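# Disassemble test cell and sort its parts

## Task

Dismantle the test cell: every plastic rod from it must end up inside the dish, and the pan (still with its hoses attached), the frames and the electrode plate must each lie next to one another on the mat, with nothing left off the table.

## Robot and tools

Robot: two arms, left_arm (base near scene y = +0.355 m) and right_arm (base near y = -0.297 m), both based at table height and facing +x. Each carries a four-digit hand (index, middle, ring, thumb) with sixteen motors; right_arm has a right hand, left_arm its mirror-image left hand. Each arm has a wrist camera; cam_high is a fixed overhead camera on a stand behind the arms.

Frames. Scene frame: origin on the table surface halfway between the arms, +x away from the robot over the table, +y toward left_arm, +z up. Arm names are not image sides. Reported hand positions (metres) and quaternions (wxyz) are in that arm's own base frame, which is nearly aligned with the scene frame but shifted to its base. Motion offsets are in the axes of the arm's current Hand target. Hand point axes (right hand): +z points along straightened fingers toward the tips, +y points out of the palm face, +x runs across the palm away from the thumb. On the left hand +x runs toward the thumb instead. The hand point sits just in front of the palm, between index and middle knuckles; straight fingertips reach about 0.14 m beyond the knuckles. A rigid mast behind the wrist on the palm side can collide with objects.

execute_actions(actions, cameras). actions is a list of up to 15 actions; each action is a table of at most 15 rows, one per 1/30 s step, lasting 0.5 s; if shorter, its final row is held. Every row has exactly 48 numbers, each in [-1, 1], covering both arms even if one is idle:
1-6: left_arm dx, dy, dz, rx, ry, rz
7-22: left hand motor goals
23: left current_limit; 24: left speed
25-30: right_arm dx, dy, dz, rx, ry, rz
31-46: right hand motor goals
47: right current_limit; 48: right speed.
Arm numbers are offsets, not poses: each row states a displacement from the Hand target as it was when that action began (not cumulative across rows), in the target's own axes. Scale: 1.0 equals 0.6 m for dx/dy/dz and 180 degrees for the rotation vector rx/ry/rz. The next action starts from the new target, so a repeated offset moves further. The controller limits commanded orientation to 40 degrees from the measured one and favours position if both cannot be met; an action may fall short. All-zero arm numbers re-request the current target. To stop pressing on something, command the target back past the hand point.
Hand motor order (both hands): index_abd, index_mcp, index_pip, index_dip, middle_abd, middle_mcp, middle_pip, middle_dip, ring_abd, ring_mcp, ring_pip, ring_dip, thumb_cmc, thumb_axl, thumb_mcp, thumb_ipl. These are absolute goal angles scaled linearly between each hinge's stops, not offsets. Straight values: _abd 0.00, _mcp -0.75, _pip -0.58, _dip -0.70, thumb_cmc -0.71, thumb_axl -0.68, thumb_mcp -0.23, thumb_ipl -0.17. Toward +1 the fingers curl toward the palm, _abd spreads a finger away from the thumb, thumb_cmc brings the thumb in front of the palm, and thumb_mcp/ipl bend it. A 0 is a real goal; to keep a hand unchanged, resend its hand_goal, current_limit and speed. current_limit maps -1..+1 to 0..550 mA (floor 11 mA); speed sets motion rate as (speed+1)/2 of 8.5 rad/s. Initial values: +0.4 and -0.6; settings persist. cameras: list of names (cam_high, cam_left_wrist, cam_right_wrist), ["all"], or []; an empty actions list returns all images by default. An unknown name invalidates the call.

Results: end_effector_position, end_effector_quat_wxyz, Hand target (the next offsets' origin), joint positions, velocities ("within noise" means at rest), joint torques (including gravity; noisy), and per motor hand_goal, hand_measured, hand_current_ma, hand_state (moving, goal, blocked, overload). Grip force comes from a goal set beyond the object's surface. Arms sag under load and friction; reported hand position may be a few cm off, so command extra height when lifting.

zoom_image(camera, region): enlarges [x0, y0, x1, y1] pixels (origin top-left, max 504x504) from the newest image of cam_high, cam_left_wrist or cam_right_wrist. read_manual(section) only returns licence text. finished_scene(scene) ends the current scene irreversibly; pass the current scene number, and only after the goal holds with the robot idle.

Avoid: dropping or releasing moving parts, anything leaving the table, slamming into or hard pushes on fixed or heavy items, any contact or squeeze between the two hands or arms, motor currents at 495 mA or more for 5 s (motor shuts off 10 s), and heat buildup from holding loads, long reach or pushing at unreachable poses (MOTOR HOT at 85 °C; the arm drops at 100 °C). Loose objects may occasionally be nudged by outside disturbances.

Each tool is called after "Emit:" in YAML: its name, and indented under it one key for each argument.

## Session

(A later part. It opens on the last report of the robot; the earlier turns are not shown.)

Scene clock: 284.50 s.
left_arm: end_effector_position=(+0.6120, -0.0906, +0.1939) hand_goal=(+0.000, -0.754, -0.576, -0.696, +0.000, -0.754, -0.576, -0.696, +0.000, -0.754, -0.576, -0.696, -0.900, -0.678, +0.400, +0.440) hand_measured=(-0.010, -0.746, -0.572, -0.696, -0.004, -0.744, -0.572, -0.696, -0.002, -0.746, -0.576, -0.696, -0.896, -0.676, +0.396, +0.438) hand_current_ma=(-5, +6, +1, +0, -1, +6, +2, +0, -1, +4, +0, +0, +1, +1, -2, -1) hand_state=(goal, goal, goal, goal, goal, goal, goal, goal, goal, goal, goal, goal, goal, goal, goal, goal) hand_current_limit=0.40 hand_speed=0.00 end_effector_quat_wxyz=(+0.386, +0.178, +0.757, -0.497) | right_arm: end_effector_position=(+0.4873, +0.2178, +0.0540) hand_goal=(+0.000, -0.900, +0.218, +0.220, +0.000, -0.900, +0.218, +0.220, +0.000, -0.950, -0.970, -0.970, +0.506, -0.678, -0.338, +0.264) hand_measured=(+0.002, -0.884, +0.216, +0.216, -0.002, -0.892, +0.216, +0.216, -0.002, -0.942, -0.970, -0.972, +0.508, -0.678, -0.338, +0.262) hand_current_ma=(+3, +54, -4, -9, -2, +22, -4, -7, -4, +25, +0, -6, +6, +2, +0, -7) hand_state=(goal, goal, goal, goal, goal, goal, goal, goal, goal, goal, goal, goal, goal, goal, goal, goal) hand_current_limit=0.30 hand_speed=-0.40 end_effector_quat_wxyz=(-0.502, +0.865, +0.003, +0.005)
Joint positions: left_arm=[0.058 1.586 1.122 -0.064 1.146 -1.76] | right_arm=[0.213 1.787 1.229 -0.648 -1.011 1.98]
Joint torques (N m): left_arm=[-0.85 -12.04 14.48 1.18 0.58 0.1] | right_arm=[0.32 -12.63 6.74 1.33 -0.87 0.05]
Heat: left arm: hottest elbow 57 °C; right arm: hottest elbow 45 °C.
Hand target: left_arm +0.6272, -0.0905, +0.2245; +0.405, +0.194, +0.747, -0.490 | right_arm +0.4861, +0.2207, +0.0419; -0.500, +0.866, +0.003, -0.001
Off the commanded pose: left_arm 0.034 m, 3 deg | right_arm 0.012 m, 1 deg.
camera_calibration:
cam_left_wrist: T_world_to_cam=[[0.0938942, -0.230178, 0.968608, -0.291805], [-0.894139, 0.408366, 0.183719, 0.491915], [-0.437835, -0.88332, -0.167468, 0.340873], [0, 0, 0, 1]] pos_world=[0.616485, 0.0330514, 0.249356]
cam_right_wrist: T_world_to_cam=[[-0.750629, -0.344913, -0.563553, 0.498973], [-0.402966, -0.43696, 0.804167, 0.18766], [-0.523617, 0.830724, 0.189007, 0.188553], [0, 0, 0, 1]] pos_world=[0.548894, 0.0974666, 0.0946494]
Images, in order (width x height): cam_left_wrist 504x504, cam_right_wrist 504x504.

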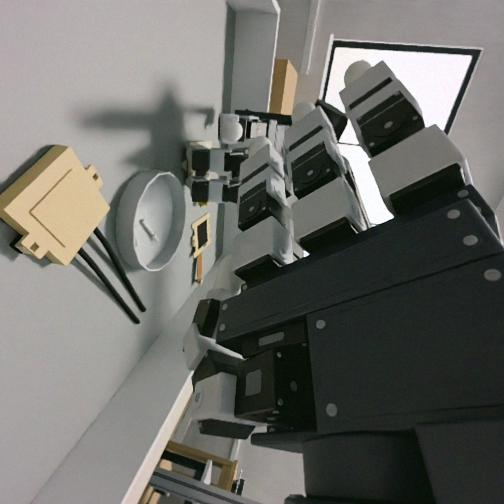

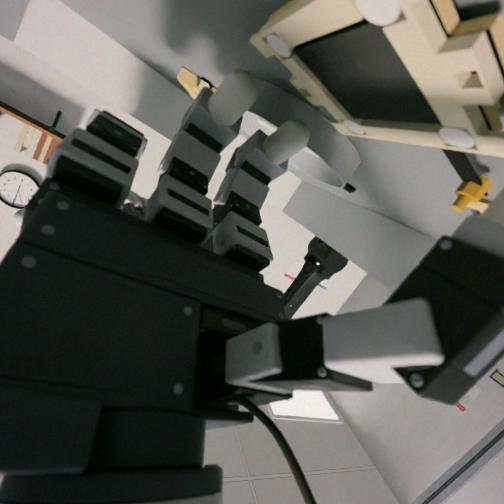

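Emit:
execute_actions:
  actions:
    - [[0,0,0,0,0,0,0,-0.754,-0.576,-0.696,0,-0.754,-0.576,-0.696,0,-0.754,-0.576,-0.696,-0.9,-0.678,0.4,0.44,0.4,0,-0.001,0.0188,0.0108,0,0,0,0,-0.88,0.2175,0.22,0,-0.888,0.2175,0.22,0,-0.95,-0.97,-0.97,0.506,-0.677,-0.337,0.265,0.3,-0.4]]
  cameras: ["cam_left_wrist","cam_right_wrist"]

Emit:
zoom_image:
  camera: "cam_right_wrist"
  region: [140, 0, 504, 260]

Scene clock: 286.23 s.
left_arm: end_effector_position=(+0.6120, -0.0906, +0.1939) hand_goal=(+0.000, -0.754, -0.576, -0.696, +0.000, -0.754, -0.576, -0.696, +0.000, -0.754, -0.576, -0.696, -0.900, -0.678, +0.400, +0.440) hand_measured=(-0.010, -0.746, -0.572, -0.696, -0.004, -0.744, -0.572, -0.696, -0.002, -0.746, -0.576, -0.696, -0.896, -0.676, +0.396, +0.438) hand_current_ma=(-5, +6, +1, +0, -1, +6, +2, +0, -1, +4, +0, +0, +1, +1, -2, -1) hand_state=(goal, goal, goal, goal, goal, goal, goal, goal, goal, goal, goal, goal, goal, goal, goal, goal) hand_current_limit=0.40 hand_speed=0.00 end_effector_quat_wxyz=(+0.386, +0.178, +0.757, -0.497) | right_arm: end_effector_position=(+0.4904, +0.2185, +0.0482) hand_goal=(+0.000, -0.880, +0.218, +0.220, +0.000, -0.888, +0.218, +0.220, +0.000, -0.950, -0.970, -0.970, +0.506, -0.678, -0.338, +0.264) hand_measured=(+0.002, -0.874, +0.216, +0.216, -0.002, -0.882, +0.216, +0.216, -0.002, -0.942, -0.970, -0.972, +0.508, -0.678, -0.338, +0.262) hand_current_ma=(+3, +16, -4, -9, -2, +16, -4, -7, -4, +25, +0, -6, +6, +2, +0, -7) hand_state=(goal, goal, goal, goal, goal, goal, goal, goal, goal, goal, goal, goal, goal, goal, goal, goal) hand_current_limit=0.30 hand_speed=-0.40 end_effector_quat_wxyz=(-0.503, +0.864, +0.007, +0.012)
Joint positions: left_arm=[0.058 1.586 1.122 -0.064 1.146 -1.76] | right_arm=[0.213 1.795 1.221 -0.617 -1.011 1.98]
Joint torques (N m): left_arm=[-0.85 -12.04 14.45 1.2 0.58 0.1] | right_arm=[0.21 -11.93 6.2 1.29 -0.85 0.05]
Heat: left arm: hottest elbow 57 °C; right arm: hottest elbow 45 °C.
Hand target: left_arm +0.6272, -0.0905, +0.2245; +0.405, +0.194, +0.747, -0.490 | right_arm +0.4856, +0.2207, +0.0291; -0.500, +0.866, +0.003, -0.001
Off the commanded pose: left_arm 0.034 m, 3 deg | right_arm 0.020 m, 2 deg.
camera_calibration:
cam_left_wrist: T_world_to_cam=[[0.0938942, -0.230178, 0.968608, -0.291805], [-0.894139, 0.408366, 0.183719, 0.491915], [-0.437835, -0.88332, -0.167468, 0.340873], [0, 0, 0, 1]] pos_world=[0.616485, 0.0330514, 0.249356]
cam_right_wrist: T_world_to_cam=[[-0.741895, -0.343031, -0.576126, 0.494085], [-0.415208, -0.43964, 0.796441, 0.200799], [-0.526493, 0.830088, 0.183738, 0.192511], [0, 0, 0, 1]] pos_world=[0.551288, 0.0979654, 0.0893591]
Images, in order (width x height): cam_left_wrist 504x504, cam_right_wrist 504x504.

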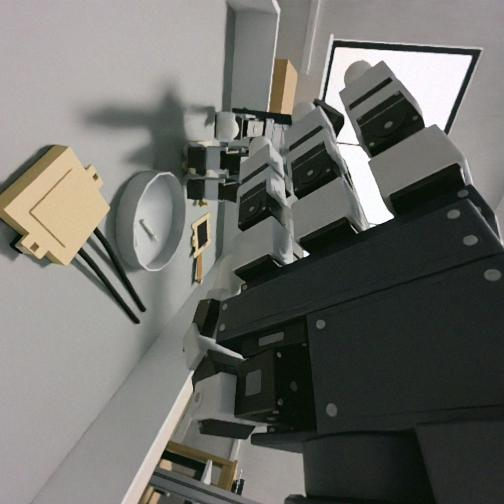

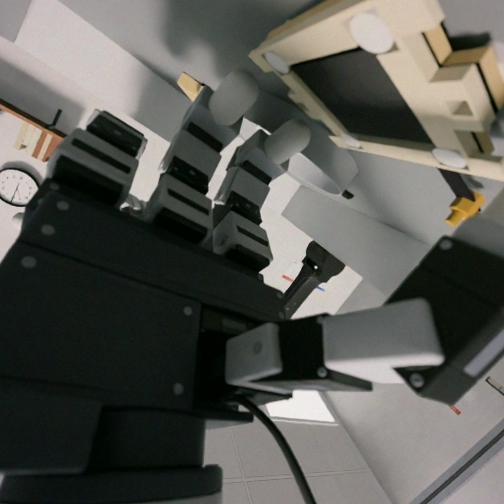

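Scaled by 1.385 from the camera's 504x504 image, which has a finer 720x720 frame.

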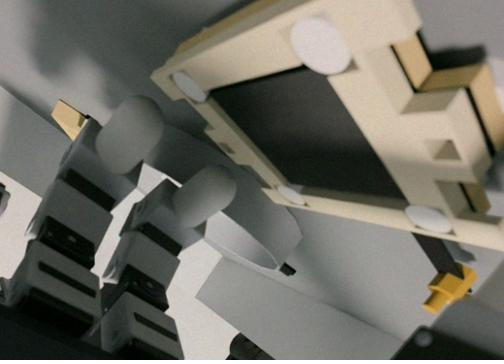

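Emit:
execute_actions:
  actions:
    - [[0,0,0,0,0,0,0,-0.754,-0.576,-0.696,0,-0.754,-0.576,-0.696,0,-0.754,-0.576,-0.696,-0.9,-0.678,0.4,0.44,0.4,0,-0.0123,0.0174,-0.0061,0,0,0,0,-0.88,0.2175,0.22,0,-0.888,0.2175,0.22,0,-0.95,-0.97,-0.97,0.48,-0.677,-0.337,0.265,0.3,-0.4]]
  cameras: ["cam_left_wrist","cam_right_wrist"]

Emit:
zoom_image:
  camera: "cam_right_wrist"
  region: [140, 0, 504, 260]

Scene clock: 290.47 s.
left_arm: end_effector_position=(+0.6120, -0.0906, +0.1939) hand_goal=(+0.000, -0.754, -0.576, -0.696, +0.000, -0.754, -0.576, -0.696, +0.000, -0.754, -0.576, -0.696, -0.900, -0.678, +0.400, +0.440) hand_measured=(-0.010, -0.746, -0.572, -0.696, -0.004, -0.744, -0.572, -0.696, -0.002, -0.746, -0.576, -0.696, -0.896, -0.676, +0.396, +0.438) hand_current_ma=(-5, +6, +1, +0, -1, +6, +2, +0, -1, +4, +0, +0, +1, +1, -2, -1) hand_state=(goal, goal, goal, goal, goal, goal, goal, goal, goal, goal, goal, goal, goal, goal, goal, goal) hand_current_limit=0.40 hand_speed=0.00 end_effector_quat_wxyz=(+0.386, +0.178, +0.757, -0.497) | right_arm: end_effector_position=(+0.4820, +0.2179, +0.0417) hand_goal=(+0.000, -0.880, +0.218, +0.220, +0.000, -0.888, +0.218, +0.220, +0.000, -0.950, -0.970, -0.970, +0.480, -0.678, -0.338, +0.264) hand_measured=(+0.000, -0.888, +0.218, +0.222, -0.002, -0.882, +0.216, +0.216, -0.002, -0.942, -0.970, -0.972, +0.484, -0.678, -0.338, +0.262) hand_current_ma=(+1, -21, -1, +2, -2, +18, -4, -7, -4, +25, +0, -6, +13, +2, +0, -7) hand_state=(goal, goal, goal, goal, goal, goal, goal, goal, goal, goal, goal, goal, goal, goal, goal, goal) hand_current_limit=0.30 hand_speed=-0.40 end_effector_quat_wxyz=(-0.505, +0.863, +0.005, +0.004)
Joint positions: left_arm=[0.058 1.586 1.122 -0.064 1.146 -1.76] | right_arm=[0.212 1.795 1.199 -0.611 -1.02 1.977]
Joint torques (N m): left_arm=[-0.79 -12.04 14.48 1.17 0.58 0.1] | right_arm=[-0.62 -12.22 5.45 1.25 -0.63 -0.12]
Heat: left arm: hottest elbow 57 °C; right arm: hottest elbow 45 °C.
Hand target: left_arm +0.6272, -0.0905, +0.2245; +0.405, +0.194, +0.747, -0.490 | right_arm +0.4783, +0.2123, +0.0218; -0.500, +0.866, +0.003, -0.001
Off the commanded pose: left_arm 0.034 m, 3 deg | right_arm 0.021 m, 1 deg.
camera_calibration:
cam_left_wrist: T_world_to_cam=[[0.0938942, -0.230178, 0.968608, -0.291805], [-0.894139, 0.408366, 0.183719, 0.491915], [-0.437835, -0.88332, -0.167468, 0.340873], [0, 0, 0, 1]] pos_world=[0.616485, 0.0330514, 0.249356]
cam_right_wrist: T_world_to_cam=[[-0.749128, -0.343121, -0.566635, 0.487097], [-0.401201, -0.445649, 0.800272, 0.196595], [-0.527111, 0.82684, 0.196188, 0.190337], [0, 0, 0, 1]] pos_world=[0.544101, 0.0973678, 0.0813352]
Images, in order (width x height): cam_left_wrist 504x504, cam_right_wrist 504x504.

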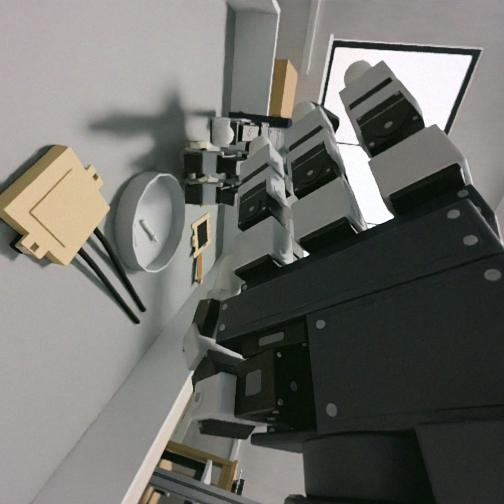

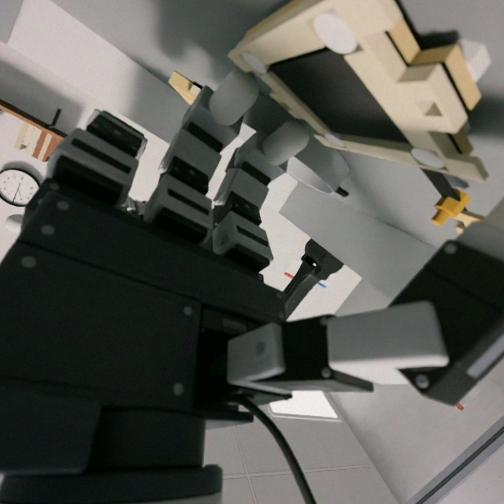

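Scaled by 1.385 from the camera's 504x504 image, which has a finer 720x720 frame.

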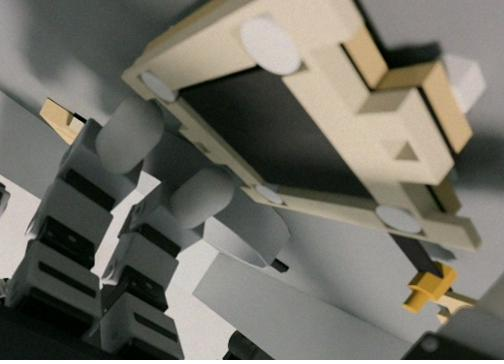

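Emit:
execute_actions:
  actions:
    - [[0,0,0,0,0,0,0,-0.754,-0.576,-0.696,0,-0.754,-0.576,-0.696,0,-0.754,-0.576,-0.696,-0.9,-0.678,0.4,0.44,0.4,0,0,0,0,0,0,0,0,-0.88,0.2175,0.27,0,-0.888,0.2175,0.27,0,-0.95,-0.97,-0.97,0.48,-0.677,-0.337,0.29,0.3,-0.4]]
  cameras: ["cam_right_wrist"]

Emit:
zoom_image:
  camera: "cam_right_wrist"
  region: [140, 0, 504, 260]

Scene clock: 293.03 s.
left_arm: end_effector_position=(+0.6120, -0.0906, +0.1939) hand_goal=(+0.000, -0.754, -0.576, -0.696, +0.000, -0.754, -0.576, -0.696, +0.000, -0.754, -0.576, -0.696, -0.900, -0.678, +0.400, +0.440) hand_measured=(-0.010, -0.746, -0.572, -0.696, -0.004, -0.744, -0.572, -0.696, -0.002, -0.746, -0.576, -0.696, -0.896, -0.676, +0.396, +0.438) hand_current_ma=(-5, +6, +1, +0, -1, +6, +2, +0, -1, +4, +0, +0, +1, +1, -2, -1) hand_state=(goal, goal, goal, goal, goal, goal, goal, goal, goal, goal, goal, goal, goal, goal, goal, goal) hand_current_limit=0.40 hand_speed=0.00 end_effector_quat_wxyz=(+0.386, +0.178, +0.757, -0.497) | right_arm: end_effector_position=(+0.4801, +0.2170, +0.0395) hand_goal=(+0.000, -0.880, +0.218, +0.270, +0.000, -0.888, +0.218, +0.270, +0.000, -0.950, -0.970, -0.970, +0.480, -0.678, -0.338, +0.290) hand_measured=(+0.000, -0.878, +0.218, +0.268, -0.002, -0.882, +0.216, +0.266, -0.002, -0.942, -0.970, -0.972, +0.484, -0.678, -0.338, +0.288) hand_current_ma=(+1, +4, +1, -2, -2, +18, -4, -7, -4, +25, +0, -6, +13, +2, +0, -7) hand_state=(goal, goal, goal, goal, goal, goal, goal, goal, goal, goal, goal, goal, goal, goal, goal, goal) hand_current_limit=0.30 hand_speed=-0.40 end_effector_quat_wxyz=(-0.505, +0.863, +0.006, +0.004)
Joint positions: left_arm=[0.058 1.586 1.122 -0.064 1.146 -1.76] | right_arm=[0.212 1.795 1.193 -0.61 -1.02 1.972]
Joint torques (N m): left_arm=[-0.73 -12.04 14.46 1.18 0.58 0.1] | right_arm=[-0.73 -12.16 5.87 1.24 -0.64 -0.08]
Heat: left arm: hottest elbow 57 °C; right arm: hottest elbow 44 °C.
Hand target: left_arm +0.6272, -0.0905, +0.2245; +0.405, +0.194, +0.747, -0.490 | right_arm +0.4782, +0.2121, +0.0218; -0.500, +0.866, +0.003, -0.001
Off the commanded pose: left_arm 0.034 m, 3 deg | right_arm 0.018 m, 1 deg.
camera_calibration:
cam_right_wrist: T_world_to_cam=[[-0.748678, -0.345504, -0.565781, 0.484351], [-0.399919, -0.445281, 0.801117, 0.19653], [-0.528721, 0.826046, 0.195199, 0.191377], [0, 0, 0, 1]] pos_world=[0.542404, 0.0967703, 0.0792372]
Images, in order (width x height): cam_right_wrist 504x504.

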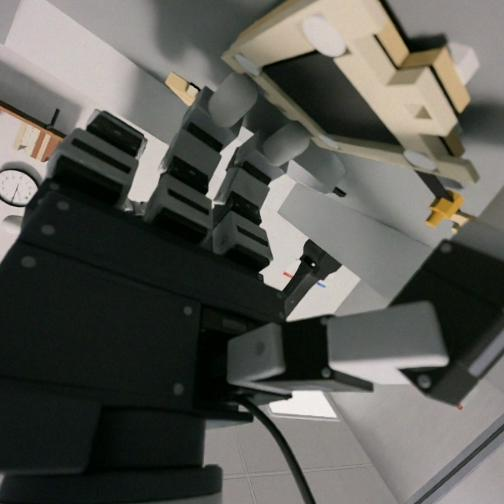

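Scaled by 1.385 from the camera's 504x504 image, which has a finer 720x720 frame.

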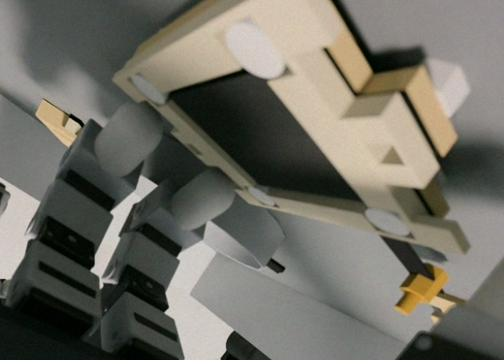

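Emit:
execute_actions:
  actions:
    - [[0,0,0,0,0,0,0,-0.754,-0.576,-0.696,0,-0.754,-0.576,-0.696,0,-0.754,-0.576,-0.696,-0.9,-0.678,0.4,0.44,0.4,0,0.0085,-0.0014,-0.0008,0,0,0,0,-0.88,0.2175,0.27,0,-0.888,0.2175,0.27,0,-0.95,-0.97,-0.97,0.48,-0.677,-0.337,0.29,0.3,-0.4]]

Scene clock: 294.53 s.
left_arm: end_effector_position=(+0.6120, -0.0906, +0.1939) hand_goal=(+0.000, -0.754, -0.576, -0.696, +0.000, -0.754, -0.576, -0.696, +0.000, -0.754, -0.576, -0.696, -0.900, -0.678, +0.400, +0.440) hand_measured=(-0.010, -0.746, -0.572, -0.696, -0.004, -0.744, -0.572, -0.696, -0.002, -0.746, -0.576, -0.696, -0.896, -0.676, +0.396, +0.438) hand_current_ma=(-5, +6, +1, +0, -1, +6, +2, +0, -1, +4, +0, +0, +1, +1, -2, -1) hand_state=(goal, goal, goal, goal, goal, goal, goal, goal, goal, goal, goal, goal, goal, goal, goal, goal) hand_current_limit=0.40 hand_speed=0.00 end_effector_quat_wxyz=(+0.386, +0.178, +0.757, -0.497) | right_arm: end_effector_position=(+0.4804, +0.2170, +0.0394) hand_goal=(+0.000, -0.880, +0.218, +0.270, +0.000, -0.888, +0.218, +0.270, +0.000, -0.950, -0.970, -0.970, +0.480, -0.678, -0.338, +0.290) hand_measured=(+0.000, -0.878, +0.218, +0.268, -0.002, -0.882, +0.216, +0.266, -0.002, -0.942, -0.970, -0.972, +0.484, -0.678, -0.338, +0.288) hand_current_ma=(+1, +4, +1, -2, -2, +18, -4, -7, -4, +25, +0, -6, +13, +2, +0, -7) hand_state=(goal, goal, goal, goal, goal, goal, goal, goal, goal, goal, goal, goal, goal, goal, goal, goal) hand_current_limit=0.30 hand_speed=-0.40 end_effector_quat_wxyz=(-0.505, +0.863, +0.007, +0.004)
Joint positions: left_arm=[0.058 1.586 1.122 -0.064 1.146 -1.76] | right_arm=[0.212 1.795 1.193 -0.61 -1.02 1.969]
Joint torques (N m): left_arm=[-0.79 -12.04 14.49 1.18 0.58 0.1] | right_arm=[-0.85 -11.58 7.1 0.87 -0.68 -0.08]
Heat: left arm: hottest elbow 57 °C; right arm: hottest elbow 44 °C.
Hand target: left_arm +0.6272, -0.0905, +0.2245; +0.405, +0.194, +0.747, -0.490 | right_arm +0.4833, +0.2121, +0.0227; -0.500, +0.866, +0.003, -0.001
Off the commanded pose: left_arm 0.034 m, 3 deg | right_arm 0.018 m, 1 deg.

Emit:
execute_actions:
  actions:
    - [[0,0,0,0,0,0,0,-0.754,-0.576,-0.696,0,-0.754,-0.576,-0.696,0,-0.754,-0.576,-0.696,-0.9,-0.678,0.4,0.44,0.4,0,0.016,-0.0028,-0.0016,0,0,0,0,-0.88,0.2175,0.27,0,-0.888,0.2175,0.27,0,-0.95,-0.97,-0.97,0.48,-0.677,-0.337,0.29,0.3,-0.4]]

Scene clock: 295.47 s.
left_arm: end_effector_position=(+0.6120, -0.0906, +0.1939) hand_goal=(+0.000, -0.754, -0.576, -0.696, +0.000, -0.754, -0.576, -0.696, +0.000, -0.754, -0.576, -0.696, -0.900, -0.678, +0.400, +0.440) hand_measured=(-0.010, -0.746, -0.572, -0.696, -0.004, -0.744, -0.572, -0.696, -0.002, -0.746, -0.576, -0.696, -0.896, -0.676, +0.396, +0.438) hand_current_ma=(-5, +6, +1, +0, -1, +6, +2, +0, -1, +4, +0, +0, +1, +1, -2, -1) hand_state=(goal, goal, goal, goal, goal, goal, goal, goal, goal, goal, goal, goal, goal, goal, goal, goal) hand_current_limit=0.40 hand_speed=0.00 end_effector_quat_wxyz=(+0.386, +0.178, +0.757, -0.497) | right_arm: end_effector_position=(+0.4798, +0.2150, +0.0342) hand_goal=(+0.000, -0.880, +0.218, +0.270, +0.000, -0.888, +0.218, +0.270, +0.000, -0.950, -0.970, -0.970, +0.480, -0.678, -0.338, +0.290) hand_measured=(+0.000, -0.876, +0.218, +0.270, -0.002, -0.882, +0.216, +0.266, -0.002, -0.942, -0.970, -0.972, +0.482, -0.678, -0.338, +0.292) hand_current_ma=(+1, +14, +2, -2, -2, +18, -4, -7, -4, +25, +0, -6, +5, +2, -2, +6) hand_state=(goal, goal, goal, goal, goal, goal, goal, goal, goal, goal, goal, goal, goal, goal, goal, goal) hand_current_limit=0.30 hand_speed=-0.40 end_effector_quat_wxyz=(-0.503, +0.864, +0.003, -0.001)
Joint positions: left_arm=[0.058 1.586 1.122 -0.064 1.146 -1.76] | right_arm=[0.209 1.807 1.196 -0.618 -1.02 1.965]
Joint torques (N m): left_arm=[-0.85 -12.04 14.48 1.18 0.58 0.1] | right_arm=[-0.85 -11.22 9.16 0.49 -0.72 -0.09]
Heat: left arm: hottest elbow 57 °C; right arm: hottest elbow 44 °C.
Hand target: left_arm +0.6272, -0.0905, +0.2245; +0.405, +0.194, +0.747, -0.490 | right_arm +0.4930, +0.2122, +0.0246; -0.500, +0.866, +0.003, -0.001
Off the commanded pose: left_arm 0.034 m, 3 deg | right_arm 0.017 m, 0 deg.

Emit:
execute_actions:
  actions:
    - [[0,0,0,0,0,0,0,-0.754,-0.576,-0.696,0,-0.754,-0.576,-0.696,0,-0.754,-0.576,-0.696,-0.9,-0.678,0.4,0.44,0.4,0,0.0033,-0.0722,-0.0417,0,0,0,0,-0.88,0.2175,0.27,0,-0.888,0.2175,0.27,0,-0.95,-0.97,-0.97,0.48,-0.677,-0.337,0.29,0.3,-0.4]]
    - [[0,0,0,0,0,0,0,-0.754,-0.576,-0.696,0,-0.754,-0.576,-0.696,0,-0.754,-0.576,-0.696,-0.9,-0.678,0.4,0.44,0.4,0,-0.0167,0.0664,0.0383,0,0,0,0,-0.88,0.2175,0.27,0,-0.888,0.2175,0.27,0,-0.95,-0.97,-0.97,0.48,-0.677,-0.337,0.29,0.3,-0.4]]
  cameras: ["cam_right_wrist"]

Emit:
zoom_image:
  camera: "cam_right_wrist"
  region: [140, 0, 504, 260]

Scene clock: 297.50 s.
left_arm: end_effector_position=(+0.6120, -0.0906, +0.1939) hand_goal=(+0.000, -0.754, -0.576, -0.696, +0.000, -0.754, -0.576, -0.696, +0.000, -0.754, -0.576, -0.696, -0.900, -0.678, +0.400, +0.440) hand_measured=(-0.010, -0.746, -0.572, -0.696, -0.004, -0.744, -0.572, -0.696, -0.002, -0.746, -0.576, -0.696, -0.896, -0.676, +0.396, +0.438) hand_current_ma=(-5, +6, +1, +0, -1, +6, +2, +0, -1, +4, +0, +0, +1, +1, -2, -1) hand_state=(goal, goal, goal, goal, goal, goal, goal, goal, goal, goal, goal, goal, goal, goal, goal, goal) hand_current_limit=0.40 hand_speed=0.00 end_effector_quat_wxyz=(+0.386, +0.178, +0.757, -0.497) | right_arm: end_effector_position=(+0.4866, +0.2160, +0.0478) hand_goal=(+0.000, -0.880, +0.218, +0.270, +0.000, -0.888, +0.218, +0.270, +0.000, -0.950, -0.970, -0.970, +0.480, -0.678, -0.338, +0.290) hand_measured=(+0.000, -0.874, +0.218, +0.270, -0.002, -0.882, +0.216, +0.266, -0.002, -0.942, -0.970, -0.972, +0.484, -0.678, -0.338, +0.292) hand_current_ma=(+1, +15, +2, -2, -2, +18, -4, -7, -4, +25, +0, -6, +10, +2, +0, +6) hand_state=(goal, goal, goal, goal, goal, goal, goal, goal, goal, goal, goal, goal, goal, goal, goal, goal) hand_current_limit=0.30 hand_speed=-0.40 end_effector_quat_wxyz=(-0.504, +0.864, +0.009, +0.007)
Joint positions: left_arm=[0.058 1.586 1.122 -0.064 1.146 -1.76] | right_arm=[0.209 1.794 1.218 -0.639 -1.019 1.958]
Joint torques (N m): left_arm=[-0.73 -12.1 14.46 1.2 0.58 0.11] | right_arm=[-0.67 -11.93 6.17 1.29 -0.74 0]
Heat: left arm: hottest elbow 58 °C; right arm: hottest elbow 44 °C.
Hand target: left_arm +0.6272, -0.0905, +0.2245; +0.405, +0.194, +0.747, -0.490 | right_arm +0.4851, +0.2122, +0.0287; -0.500, +0.866, +0.003, -0.001
Off the commanded pose: left_arm 0.034 m, 3 deg | right_arm 0.020 m, 1 deg.
camera_calibration:
cam_right_wrist: T_world_to_cam=[[-0.741981, -0.348784, -0.572551, 0.491205], [-0.406431, -0.445175, 0.797893, 0.195363], [-0.533177, 0.824724, 0.188555, 0.196819], [0, 0, 0, 1]] pos_world=[0.548806, 0.095974, 0.0882499]
Images, in order (width x height): cam_right_wrist 504x504.

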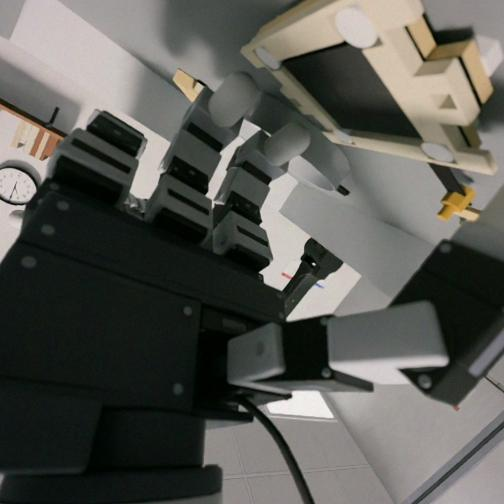

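Scaled by 1.385 from the camera's 504x504 image, which has a finer 720x720 frame.

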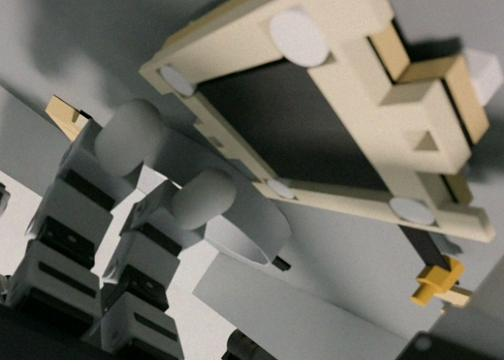

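Emit:
execute_actions:
  actions:
    - [[0,0,0,0,0,0,0,-0.754,-0.576,-0.696,0,-0.754,-0.576,-0.696,0,-0.754,-0.576,-0.696,-0.9,-0.678,0.4,0.44,0.4,0,-0.005,0.0087,0.005,0,0,0,0,-0.88,0.2175,0.27,0,-0.888,0.2175,0.27,0,-0.95,-0.97,-0.97,0.48,-0.677,-0.337,0.29,0.3,-0.4]]

Scene clock: 298.53 s.
left_arm: end_effector_position=(+0.6120, -0.0906, +0.1939) hand_goal=(+0.000, -0.754, -0.576, -0.696, +0.000, -0.754, -0.576, -0.696, +0.000, -0.754, -0.576, -0.696, -0.900, -0.678, +0.400, +0.440) hand_measured=(-0.010, -0.746, -0.572, -0.696, -0.004, -0.744, -0.572, -0.696, -0.002, -0.746, -0.576, -0.696, -0.896, -0.676, +0.396, +0.438) hand_current_ma=(-5, +6, +1, +0, -1, +6, +2, +0, -1, +4, +0, +0, +1, +1, -2, -1) hand_state=(goal, goal, goal, goal, goal, goal, goal, goal, goal, goal, goal, goal, goal, goal, goal, goal) hand_current_limit=0.40 hand_speed=0.00 end_effector_quat_wxyz=(+0.386, +0.178, +0.757, -0.497) | right_arm: end_effector_position=(+0.4844, +0.2156, +0.0422) hand_goal=(+0.000, -0.880, +0.218, +0.270, +0.000, -0.888, +0.218, +0.270, +0.000, -0.950, -0.970, -0.970, +0.480, -0.678, -0.338, +0.290) hand_measured=(+0.000, -0.874, +0.218, +0.270, -0.002, -0.882, +0.216, +0.266, -0.002, -0.942, -0.970, -0.972, +0.484, -0.678, -0.338, +0.292) hand_current_ma=(+1, +15, +2, -2, -2, +18, -4, -7, -4, +25, +0, -6, +10, +2, +0, +6) hand_state=(goal, goal, goal, goal, goal, goal, goal, goal, goal, goal, goal, goal, goal, goal, goal, goal) hand_current_limit=0.30 hand_speed=-0.40 end_effector_quat_wxyz=(-0.504, +0.863, +0.010, +0.008)
Joint positions: left_arm=[0.058 1.586 1.122 -0.064 1.146 -1.76] | right_arm=[0.209 1.795 1.203 -0.619 -1.019 1.958]
Joint torques (N m): left_arm=[-0.79 -11.99 14.48 1.18 0.58 0.1] | right_arm=[-0.62 -11.87 6.08 1.28 -0.72 0.02]
Heat: left arm: hottest elbow 58 °C; right arm: hottest elbow 44 °C.
Hand target: left_arm +0.6272, -0.0905, +0.2245; +0.405, +0.194, +0.747, -0.490 | right_arm +0.4820, +0.2121, +0.0228; -0.500, +0.866, +0.003, -0.001
Off the commanded pose: left_arm 0.034 m, 3 deg | right_arm 0.020 m, 1 deg.

Emit:
execute_actions:
  actions:
    - [[0,0,0,0,0,0,0,-0.754,-0.576,-0.696,0,-0.754,-0.576,-0.696,0,-0.754,-0.576,-0.696,-0.9,-0.678,0.4,0.44,0.4,0,-0.0005,0.0035,0.002,0,0,0,0,-0.81,0.2175,0.27,0,-0.81,0.2175,0.27,0,-0.95,-0.97,-0.97,0.48,-0.677,-0.28,0.29,0.1,-0.8]]
    - [[0,0,0,0,0,0,0,-0.754,-0.576,-0.696,0,-0.754,-0.576,-0.696,0,-0.754,-0.576,-0.696,-0.9,-0.678,0.4,0.44,0.4,0,0,0,0,0,0,0,0,-0.76,0.2175,0.27,0,-0.76,0.2175,0.27,0,-0.95,-0.97,-0.97,0.48,-0.677,-0.24,0.29,0.05,-0.85]]
  cameras: ["cam_left_wrist","cam_right_wrist"]

Emit:
zoom_image:
  camera: "cam_right_wrist"
  region: [140, 0, 504, 260]

Scene clock: 300.27 s.
left_arm: end_effector_position=(+0.6120, -0.0906, +0.1939) hand_goal=(+0.000, -0.754, -0.576, -0.696, +0.000, -0.754, -0.576, -0.696, +0.000, -0.754, -0.576, -0.696, -0.900, -0.678, +0.400, +0.440) hand_measured=(-0.010, -0.746, -0.572, -0.696, -0.004, -0.744, -0.572, -0.696, -0.002, -0.746, -0.576, -0.696, -0.896, -0.676, +0.396, +0.438) hand_current_ma=(-5, +6, +1, +0, -1, +6, +2, +0, -1, +4, +0, +0, +1, +1, -2, -1) hand_state=(goal, goal, goal, goal, goal, goal, goal, goal, goal, goal, goal, goal, goal, goal, goal, goal) hand_current_limit=0.40 hand_speed=0.00 end_effector_quat_wxyz=(+0.386, +0.178, +0.757, -0.497) | right_arm: end_effector_position=(+0.4858, +0.2158, +0.0414) hand_goal=(+0.000, -0.760, +0.218, +0.270, +0.000, -0.760, +0.218, +0.270, +0.000, -0.950, -0.970, -0.970, +0.480, -0.678, -0.240, +0.290) hand_measured=(+0.000, -0.768, +0.216, +0.270, -0.002, -0.760, +0.216, +0.266, -0.002, -0.942, -0.970, -0.972, +0.484, -0.678, -0.250, +0.286) hand_current_ma=(+1, -24, -4, -2, -2, +2, -4, -7, -4, +25, +0, -6, +10, +2, -43, -17) hand_state=(goal, goal, goal, goal, goal, goal, goal, goal, goal, goal, goal, goal, goal, goal, goal, goal) hand_current_limit=0.05 hand_speed=-0.85 end_effector_quat_wxyz=(-0.505, +0.863, +0.011, +0.010)
Joint positions: left_arm=[0.058 1.586 1.122 -0.064 1.146 -1.76] | right_arm=[0.209 1.797 1.203 -0.613 -1.018 1.958]
Joint torques (N m): left_arm=[-0.79 -12.04 14.46 1.2 0.58 0.1] | right_arm=[-0.56 -11.75 5.87 1.25 -0.72 0.02]
Heat: left arm: hottest elbow 58 °C; right arm: hottest elbow 44 °C.
Hand target: left_arm +0.6272, -0.0905, +0.2245; +0.405, +0.194, +0.747, -0.490 | right_arm +0.4818, +0.2121, +0.0204; -0.500, +0.866, +0.003, -0.001
Off the commanded pose: left_arm 0.034 m, 3 deg | right_arm 0.022 m, 2 deg.
camera_calibration:
cam_left_wrist: T_world_to_cam=[[0.0938942, -0.230178, 0.968608, -0.291805], [-0.894139, 0.408366, 0.183719, 0.491915], [-0.437835, -0.88332, -0.167468, 0.340873], [0, 0, 0, 1]] pos_world=[0.616485, 0.0330514, 0.249356]
cam_right_wrist: T_world_to_cam=[[-0.73763, -0.347947, -0.578649, 0.484888], [-0.41252, -0.446222, 0.794175, 0.203305], [-0.534537, 0.824511, 0.185611, 0.198616], [0, 0, 0, 1]] pos_world=[0.547703, 0.0956735, 0.0822553]
Images, in order (width x height): cam_left_wrist 504x504, cam_right_wrist 504x504.

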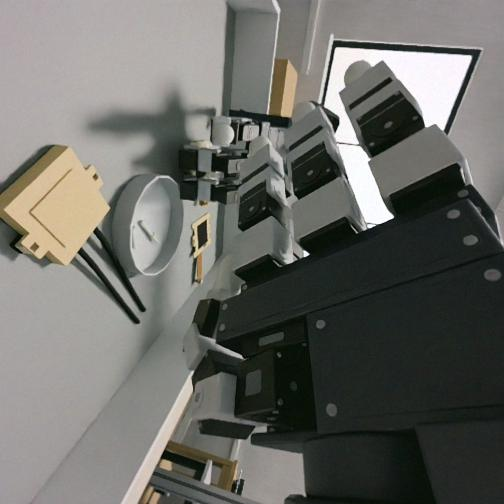

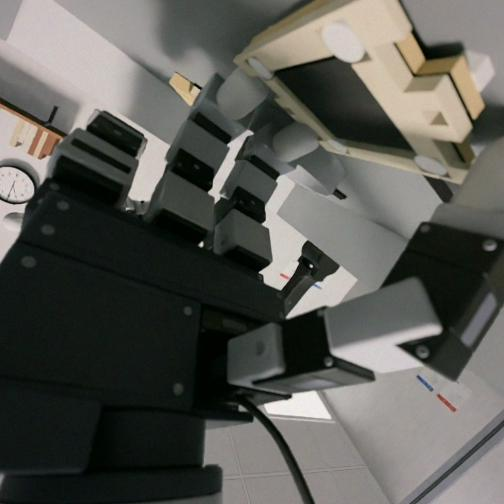

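Scaled by 1.385 from the camera's 504x504 image, which has a finer 720x720 frame.

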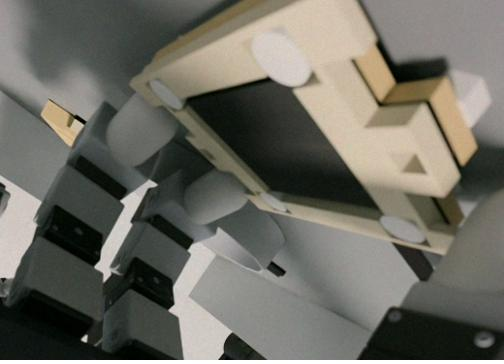

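Emit:
execute_actions:
  actions:
    - [[0,0,0,0,0,0,0,-0.754,-0.576,-0.696,0,-0.754,-0.576,-0.696,0,-0.754,-0.576,-0.696,-0.9,-0.678,0.4,0.44,0.4,0,0,0,0,0,0,0,0,-0.72,0.2175,0.27,0,-0.72,0.2175,0.27,0,-0.95,-0.97,-0.97,0.48,-0.677,-0.2,0.29,0.1,-0.85]]
    - [[0,0,0,0,0,0,0,-0.754,-0.576,-0.696,0,-0.754,-0.576,-0.696,0,-0.754,-0.576,-0.696,-0.9,-0.678,0.4,0.44,0.4,0,0,0,0,0,0,0,0,-0.7,0.2175,0.27,0,-0.7,0.2175,0.27,0,-0.95,-0.97,-0.97,0.48,-0.677,-0.16,0.29,0.2,-0.85]]
  cameras: ["cam_left_wrist","cam_right_wrist"]

Emit:
zoom_image:
  camera: "cam_right_wrist"
  region: [140, 0, 504, 260]

Emit:
zoom_image:
  camera: "cam_left_wrist"
  region: [150, 110, 270, 230]

Scene clock: 301.97 s.
left_arm: end_effector_position=(+0.6120, -0.0906, +0.1939) hand_goal=(+0.000, -0.754, -0.576, -0.696, +0.000, -0.754, -0.576, -0.696, +0.000, -0.754, -0.576, -0.696, -0.900, -0.678, +0.400, +0.440) hand_measured=(-0.010, -0.746, -0.572, -0.696, -0.004, -0.744, -0.572, -0.696, -0.002, -0.746, -0.576, -0.696, -0.896, -0.676, +0.396, +0.438) hand_current_ma=(-5, +6, +1, +0, -1, +6, +2, +0, -1, +4, +0, +0, +1, +1, -2, -1) hand_state=(goal, goal, goal, goal, goal, goal, goal, goal, goal, goal, goal, goal, goal, goal, goal, goal) hand_current_limit=0.40 hand_speed=0.00 end_effector_quat_wxyz=(+0.386, +0.178, +0.757, -0.497) | right_arm: end_effector_position=(+0.4860, +0.2160, +0.0415) hand_goal=(+0.000, -0.700, +0.218, +0.270, +0.000, -0.700, +0.218, +0.270, +0.000, -0.950, -0.970, -0.970, +0.480, -0.678, -0.160, +0.290) hand_measured=(+0.000, -0.744, +0.210, +0.270, -0.002, -0.728, +0.210, +0.266, -0.002, -0.942, -0.970, -0.972, +0.476, -0.680, -0.248, +0.274) hand_current_ma=(+1, -173, -23, -1, -2, -98, -19, -7, -4, +25, +0, -6, -9, -3, -330, -74) hand_state=(goal, blocked, goal, goal, goal, blocked, goal, goal, goal, goal, goal, goal, goal, goal, blocked, goal) hand_current_limit=0.20 hand_speed=-0.85 end_effector_quat_wxyz=(-0.505, +0.863, +0.012, +0.011)
Joint positions: left_arm=[0.058 1.586 1.122 -0.064 1.146 -1.76] | right_arm=[0.209 1.797 1.203 -0.612 -1.019 1.958]
Joint torques (N m): left_arm=[-0.79 -12.04 14.48 1.17 0.57 0.1] | right_arm=[-0.56 -11.87 5.86 1.21 -0.7 0.02]
Heat: left arm: hottest elbow 58 °C; right arm: hottest elbow 44 °C.
Hand target: left_arm +0.6272, -0.0905, +0.2245; +0.405, +0.194, +0.747, -0.490 | right_arm +0.4817, +0.2121, +0.0204; -0.500, +0.866, +0.003, -0.001
Off the commanded pose: left_arm 0.034 m, 3 deg | right_arm 0.022 m, 2 deg.
camera_calibration:
cam_left_wrist: T_world_to_cam=[[0.0938942, -0.230178, 0.968608, -0.291805], [-0.894139, 0.408366, 0.183719, 0.491915], [-0.437835, -0.88332, -0.167468, 0.340873], [0, 0, 0, 1]] pos_world=[0.616485, 0.0330514, 0.249356]
cam_right_wrist: T_world_to_cam=[[-0.73699, -0.347652, -0.579641, 0.484866], [-0.413151, -0.447005, 0.793406, 0.203882], [-0.534932, 0.824211, 0.185805, 0.198769], [0, 0, 0, 1]] pos_world=[0.547903, 0.0958734, 0.0823549]
Images, in order (width x height): cam_left_wrist 504x504, cam_right_wrist 504x504.

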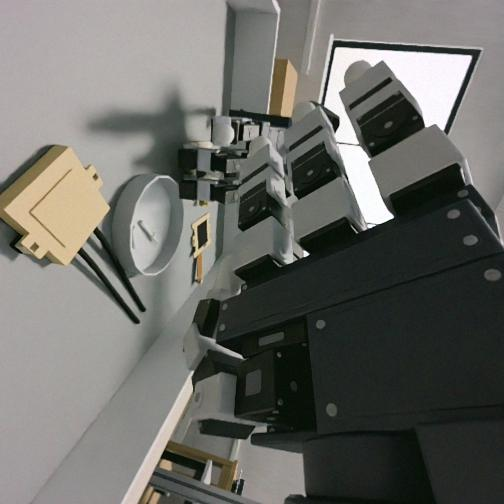

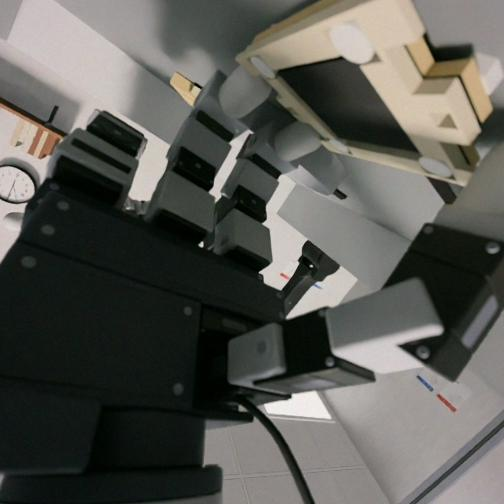

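Scaled by 1.385 from the camera's 504x504 image, which has a finer 720x720 frame.

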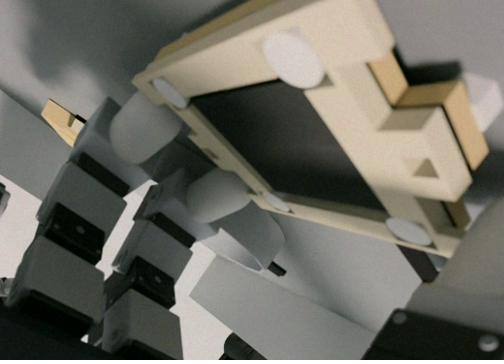

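Scaled by 4.200 from the camera's 504x504 image, which has a finer 720x720 frame.

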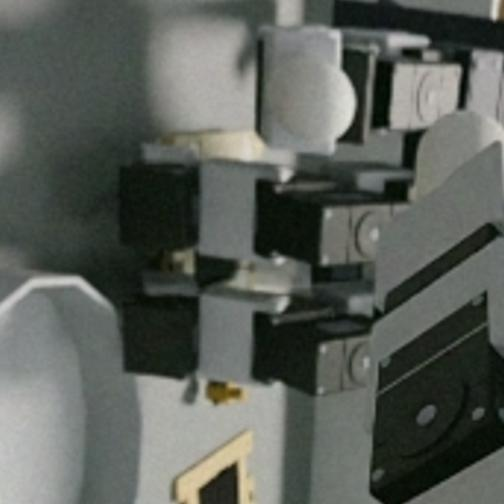

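Emit:
execute_actions:
  actions:
    - [[0,0,0,0,0,0,0,-0.754,-0.576,-0.696,0,-0.754,-0.576,-0.696,0,-0.754,-0.576,-0.696,-0.9,-0.678,0.4,0.44,0.4,0,0,0,0,0,0,0,0,-0.67,0.2175,0.27,0,-0.67,0.2175,0.27,0,-0.95,-0.97,-0.97,0.48,-0.677,-0.13,0.29,0.3,-0.85]]
    - [[0,0,0,0,0,0,0,-0.754,-0.576,-0.696,0,-0.754,-0.576,-0.696,0,-0.754,-0.576,-0.696,-0.9,-0.678,0.4,0.44,0.4,0,0.0347,-0.0347,-0.0202,0.0021,0.0059,-0.0101,0,-0.67,0.2175,0.27,0,-0.67,0.2175,0.27,0,-0.95,-0.97,-0.97,0.48,-0.677,-0.13,0.29,0.3,-0.85]]

Scene clock: 303.73 s.
left_arm: end_effector_position=(+0.6120, -0.0906, +0.1939) hand_goal=(+0.000, -0.754, -0.576, -0.696, +0.000, -0.754, -0.576, -0.696, +0.000, -0.754, -0.576, -0.696, -0.900, -0.678, +0.400, +0.440) hand_measured=(-0.010, -0.746, -0.572, -0.696, -0.004, -0.744, -0.572, -0.696, -0.002, -0.746, -0.576, -0.696, -0.896, -0.676, +0.396, +0.438) hand_current_ma=(-5, +6, +1, +0, -1, +6, +2, +0, -1, +4, +0, +0, +1, +1, -2, -1) hand_state=(goal, goal, goal, goal, goal, goal, goal, goal, goal, goal, goal, goal, goal, goal, goal, goal) hand_current_limit=0.40 hand_speed=0.00 end_effector_quat_wxyz=(+0.386, +0.178, +0.757, -0.497) | right_arm: end_effector_position=(+0.4844, +0.2155, +0.0431) hand_goal=(+0.000, -0.670, +0.218, +0.270, +0.000, -0.670, +0.218, +0.270, +0.000, -0.950, -0.970, -0.970, +0.480, -0.678, -0.130, +0.290) hand_measured=(+0.000, -0.724, +0.198, +0.264, -0.002, -0.702, +0.206, +0.266, -0.002, -0.942, -0.970, -0.972, +0.470, -0.682, -0.248, +0.264) hand_current_ma=(+1, -214, -63, -16, -2, -122, -35, -10, -4, +25, +0, -6, -30, -11, -358, -118) hand_state=(goal, blocked, goal, goal, goal, blocked, goal, goal, goal, goal, goal, goal, goal, goal, blocked, blocked) hand_current_limit=0.30 hand_speed=-0.85 end_effector_quat_wxyz=(-0.504, +0.863, +0.010, +0.006)
Joint positions: left_arm=[0.058 1.586 1.122 -0.064 1.146 -1.76] | right_arm=[0.208 1.797 1.209 -0.633 -1.02 1.952]
Joint torques (N m): left_arm=[-0.85 -12.1 14.46 1.18 0.58 0.1] | right_arm=[-1.14 -12.34 9.81 0.49 -0.7 -0.04]
Heat: left arm: hottest elbow 58 °C; right arm: hottest elbow 44 °C.
Hand target: left_arm +0.6272, -0.0905, +0.2245; +0.405, +0.194, +0.747, -0.490 | right_arm +0.5024, +0.2123, +0.0445; -0.503, +0.864, +0.012, +0.015
Off the commanded pose: left_arm 0.034 m, 3 deg | right_arm 0.019 m, 1 deg.

Emit:
execute_actions:
  actions:
    - [[0,0,0,0,0,0,0,-0.754,-0.576,-0.696,0,-0.754,-0.576,-0.696,0,-0.754,-0.576,-0.696,-0.9,-0.678,0.4,0.44,0.4,0,0.0004,-0.0145,-0.0082,0,0,0,0,-0.67,0.2175,0.27,0,-0.67,0.2175,0.27,0,-0.95,-0.97,-0.97,0.48,-0.677,-0.13,0.29,0.3,-0.85]]
    - [[0,0,0,0,0,0,0,-0.754,-0.576,-0.696,0,-0.754,-0.576,-0.696,0,-0.754,-0.576,-0.696,-0.9,-0.678,0.4,0.44,0.4,0,0.0004,-0.0145,-0.0082,0,0,0,0,-0.67,0.2175,0.27,0,-0.67,0.2175,0.27,0,-0.95,-0.97,-0.97,0.48,-0.677,-0.13,0.29,0.3,-0.85]]
  cameras: ["cam_left_wrist","cam_right_wrist"]

Emit:
zoom_image:
  camera: "cam_right_wrist"
  region: [140, 0, 504, 260]

Emit:
zoom_image:
  camera: "cam_left_wrist"
  region: [150, 110, 270, 230]

Scene clock: 305.47 s.
left_arm: end_effector_position=(+0.6120, -0.0906, +0.1939) hand_goal=(+0.000, -0.754, -0.576, -0.696, +0.000, -0.754, -0.576, -0.696, +0.000, -0.754, -0.576, -0.696, -0.900, -0.678, +0.400, +0.440) hand_measured=(-0.010, -0.746, -0.572, -0.696, -0.004, -0.744, -0.572, -0.696, -0.002, -0.746, -0.576, -0.696, -0.896, -0.676, +0.396, +0.438) hand_current_ma=(-5, +6, +1, +0, -1, +6, +2, +0, -1, +4, +0, +0, +1, +1, -2, -1) hand_state=(goal, goal, goal, goal, goal, goal, goal, goal, goal, goal, goal, goal, goal, goal, goal, goal) hand_current_limit=0.40 hand_speed=0.00 end_effector_quat_wxyz=(+0.386, +0.178, +0.757, -0.497) | right_arm: end_effector_position=(+0.4814, +0.2145, +0.0482) hand_goal=(+0.000, -0.670, +0.218, +0.270, +0.000, -0.670, +0.218, +0.270, +0.000, -0.950, -0.970, -0.970, +0.480, -0.678, -0.130, +0.290) hand_measured=(+0.000, -0.722, +0.198, +0.264, -0.002, -0.702, +0.206, +0.266, -0.002, -0.942, -0.970, -0.972, +0.468, -0.682, -0.248, +0.264) hand_current_ma=(+2, -209, -66, -19, -2, -114, -35, -10, -4, +25, +0, -6, -36, -13, -357, -119) hand_state=(goal, blocked, blocked, goal, goal, blocked, goal, goal, goal, goal, goal, goal, goal, goal, blocked, blocked) hand_current_limit=0.30 hand_speed=-0.85 end_effector_quat_wxyz=(-0.501, +0.865, +0.003, -0.007)
Joint positions: left_arm=[0.058 1.586 1.122 -0.064 1.146 -1.76] | right_arm=[0.208 1.797 1.228 -0.683 -1.019 1.951]
Joint torques (N m): left_arm=[-0.79 -12.04 14.48 1.17 0.57 0.1] | right_arm=[-1.14 -14.51 9.94 0.5 -0.74 -0.02]
Heat: left arm: hottest elbow 58 °C; right arm: hottest elbow 44 °C.
Hand target: left_arm +0.6272, -0.0905, +0.2245; +0.405, +0.194, +0.747, -0.490 | right_arm +0.5022, +0.2123, +0.0645; -0.503, +0.864, +0.012, +0.015
Off the commanded pose: left_arm 0.034 m, 3 deg | right_arm 0.026 m, 3 deg.
camera_calibration:
cam_left_wrist: T_world_to_cam=[[0.0938942, -0.230178, 0.968608, -0.291805], [-0.894139, 0.408366, 0.183719, 0.491915], [-0.437835, -0.88332, -0.167468, 0.340873], [0, 0, 0, 1]] pos_world=[0.616485, 0.0330514, 0.249356]
cam_right_wrist: T_world_to_cam=[[-0.758162, -0.354899, -0.547025, 0.494975], [-0.380306, -0.440784, 0.813066, 0.177923], [-0.529676, 0.824473, 0.199216, 0.193108], [0, 0, 0, 1]] pos_world=[0.545221, 0.0948794, 0.0876299]
Images, in order (width x height): cam_left_wrist 504x504, cam_right_wrist 504x504.

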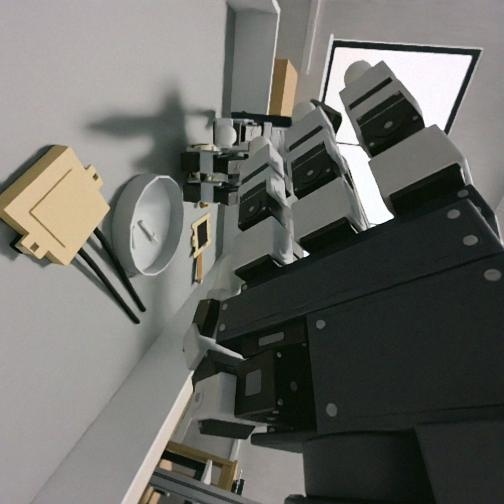

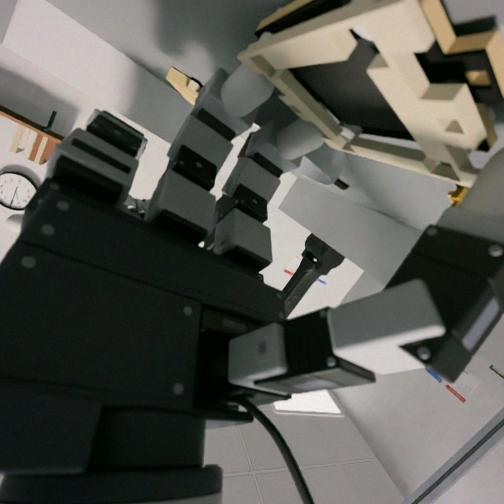

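Scaled by 1.385 from the camera's 504x504 image, which has a finer 720x720 frame.

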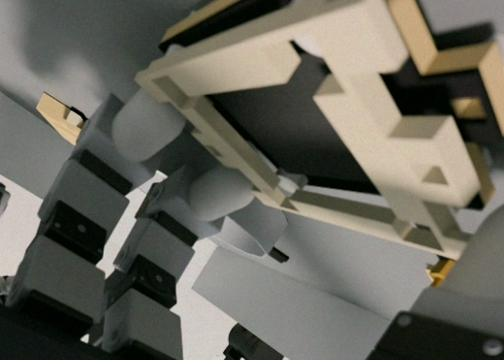

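Scaled by 4.200 from the camera's 504x504 image, which has a finer 720x720 frame.

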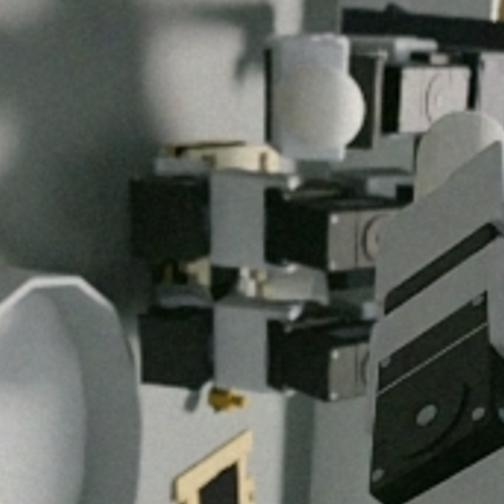

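Emit:
execute_actions:
  actions:
    - [[0,0,0,0,0,0,0,-0.754,-0.576,-0.696,0,-0.754,-0.576,-0.696,0,-0.754,-0.576,-0.696,-0.9,-0.678,0.4,0.44,0.4,0,0.0007,-0.029,-0.0165,0,0,0,0,-0.67,0.2175,0.27,0,-0.67,0.2175,0.27,0,-0.95,-0.97,-0.97,0.48,-0.677,-0.13,0.29,0.3,-0.85]]
    - [[0,0,0,0,0,0,0,-0.754,-0.576,-0.696,0,-0.754,-0.576,-0.696,0,-0.754,-0.576,-0.696,-0.9,-0.678,0.4,0.44,0.4,0,0.0011,-0.0434,-0.0247,0,0,0,0,-0.67,0.2175,0.27,0,-0.67,0.2175,0.27,0,-0.95,-0.97,-0.97,0.48,-0.677,-0.13,0.29,0.3,-0.85]]
  cameras: ["cam_left_wrist","cam_right_wrist"]

Emit:
zoom_image:
  camera: "cam_right_wrist"
  region: [140, 0, 504, 260]

Emit:
zoom_image:
  camera: "cam_left_wrist"
  region: [150, 110, 270, 230]

Scene clock: 307.33 s.
left_arm: end_effector_position=(+0.6120, -0.0906, +0.1939) hand_goal=(+0.000, -0.754, -0.576, -0.696, +0.000, -0.754, -0.576, -0.696, +0.000, -0.754, -0.576, -0.696, -0.900, -0.678, +0.400, +0.440) hand_measured=(-0.010, -0.746, -0.572, -0.696, -0.004, -0.744, -0.572, -0.696, -0.002, -0.746, -0.576, -0.696, -0.896, -0.676, +0.396, +0.438) hand_current_ma=(-5, +6, +1, +0, -1, +6, +2, +0, -1, +4, +0, +0, +1, +1, -2, -1) hand_state=(goal, goal, goal, goal, goal, goal, goal, goal, goal, goal, goal, goal, goal, goal, goal, goal) hand_current_limit=0.40 hand_speed=0.00 end_effector_quat_wxyz=(+0.386, +0.178, +0.757, -0.497) | right_arm: end_effector_position=(+0.4837, +0.2148, +0.0991) hand_goal=(+0.000, -0.670, +0.218, +0.270, +0.000, -0.670, +0.218, +0.270, +0.000, -0.950, -0.970, -0.970, +0.480, -0.678, -0.130, +0.290) hand_measured=(+0.002, -0.722, +0.198, +0.264, -0.002, -0.700, +0.206, +0.266, -0.002, -0.942, -0.970, -0.972, +0.468, -0.682, -0.248, +0.264) hand_current_ma=(+2, -207, -66, -19, -2, -112, -35, -10, -4, +25, +0, -6, -37, -13, -357, -120) hand_state=(goal, blocked, blocked, goal, goal, blocked, goal, goal, goal, goal, goal, goal, goal, goal, blocked, blocked) hand_current_limit=0.30 hand_speed=-0.85 end_effector_quat_wxyz=(-0.501, +0.865, +0.004, -0.004)
Joint positions: left_arm=[0.058 1.586 1.122 -0.064 1.146 -1.76] | right_arm=[0.208 1.735 1.292 -0.803 -1.018 1.951]
Joint torques (N m): left_arm=[-0.79 -12.1 14.46 1.18 0.58 0.1] | right_arm=[-0.97 -13.98 10.29 0.49 -0.79 -0.01]
Heat: left arm: hottest elbow 58 °C; right arm: hottest elbow 45 °C.
Hand target: left_arm +0.6272, -0.0905, +0.2245; +0.405, +0.194, +0.747, -0.490 | right_arm +0.5014, +0.2123, +0.1143; -0.503, +0.864, +0.012, +0.015
Off the commanded pose: left_arm 0.034 m, 3 deg | right_arm 0.024 m, 2 deg.
camera_calibration:
cam_left_wrist: T_world_to_cam=[[0.0938942, -0.230178, 0.968608, -0.291805], [-0.894139, 0.408366, 0.183719, 0.491915], [-0.437835, -0.88332, -0.167468, 0.340873], [0, 0, 0, 1]] pos_world=[0.616485, 0.0330514, 0.249356]
cam_right_wrist: T_world_to_cam=[[-0.755074, -0.354474, -0.551554, 0.523635], [-0.385317, -0.440719, 0.810739, 0.140198], [-0.530466, 0.824691, 0.196191, 0.184583], [0, 0, 0, 1]] pos_world=[0.547318, 0.0951789, 0.138936]
Images, in order (width x height): cam_left_wrist 504x504, cam_right_wrist 504x504.

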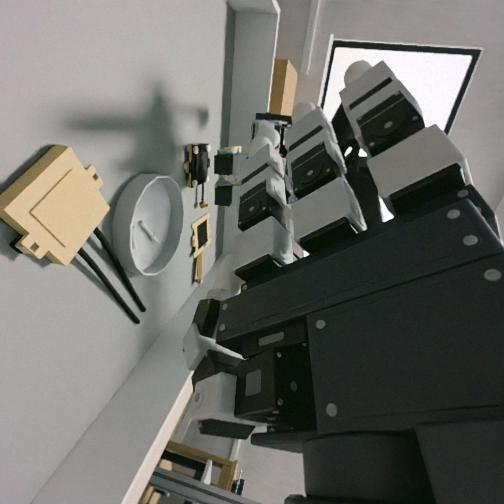

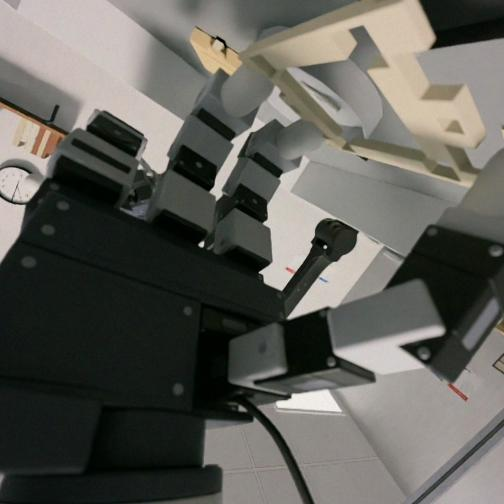

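Scaled by 1.385 from the camera's 504x504 image, which has a finer 720x720 frame.

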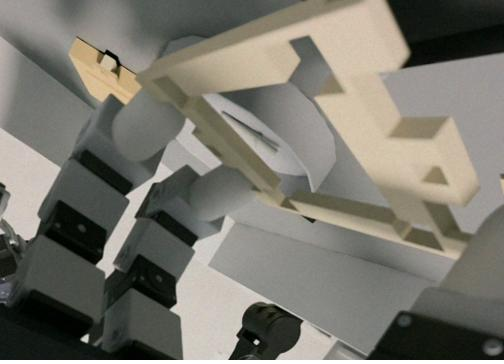

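Scaled by 4.200 from the camera's 504x504 image, which has a finer 720x720 frame.

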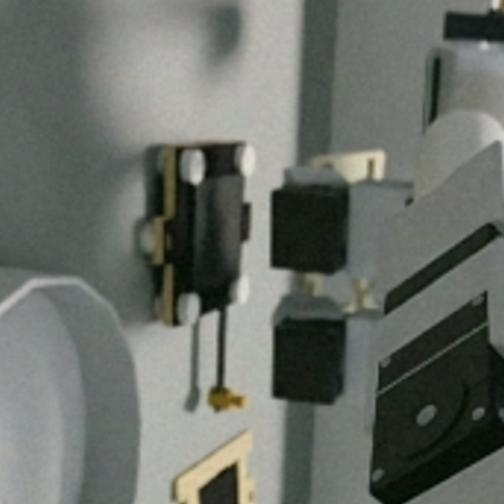

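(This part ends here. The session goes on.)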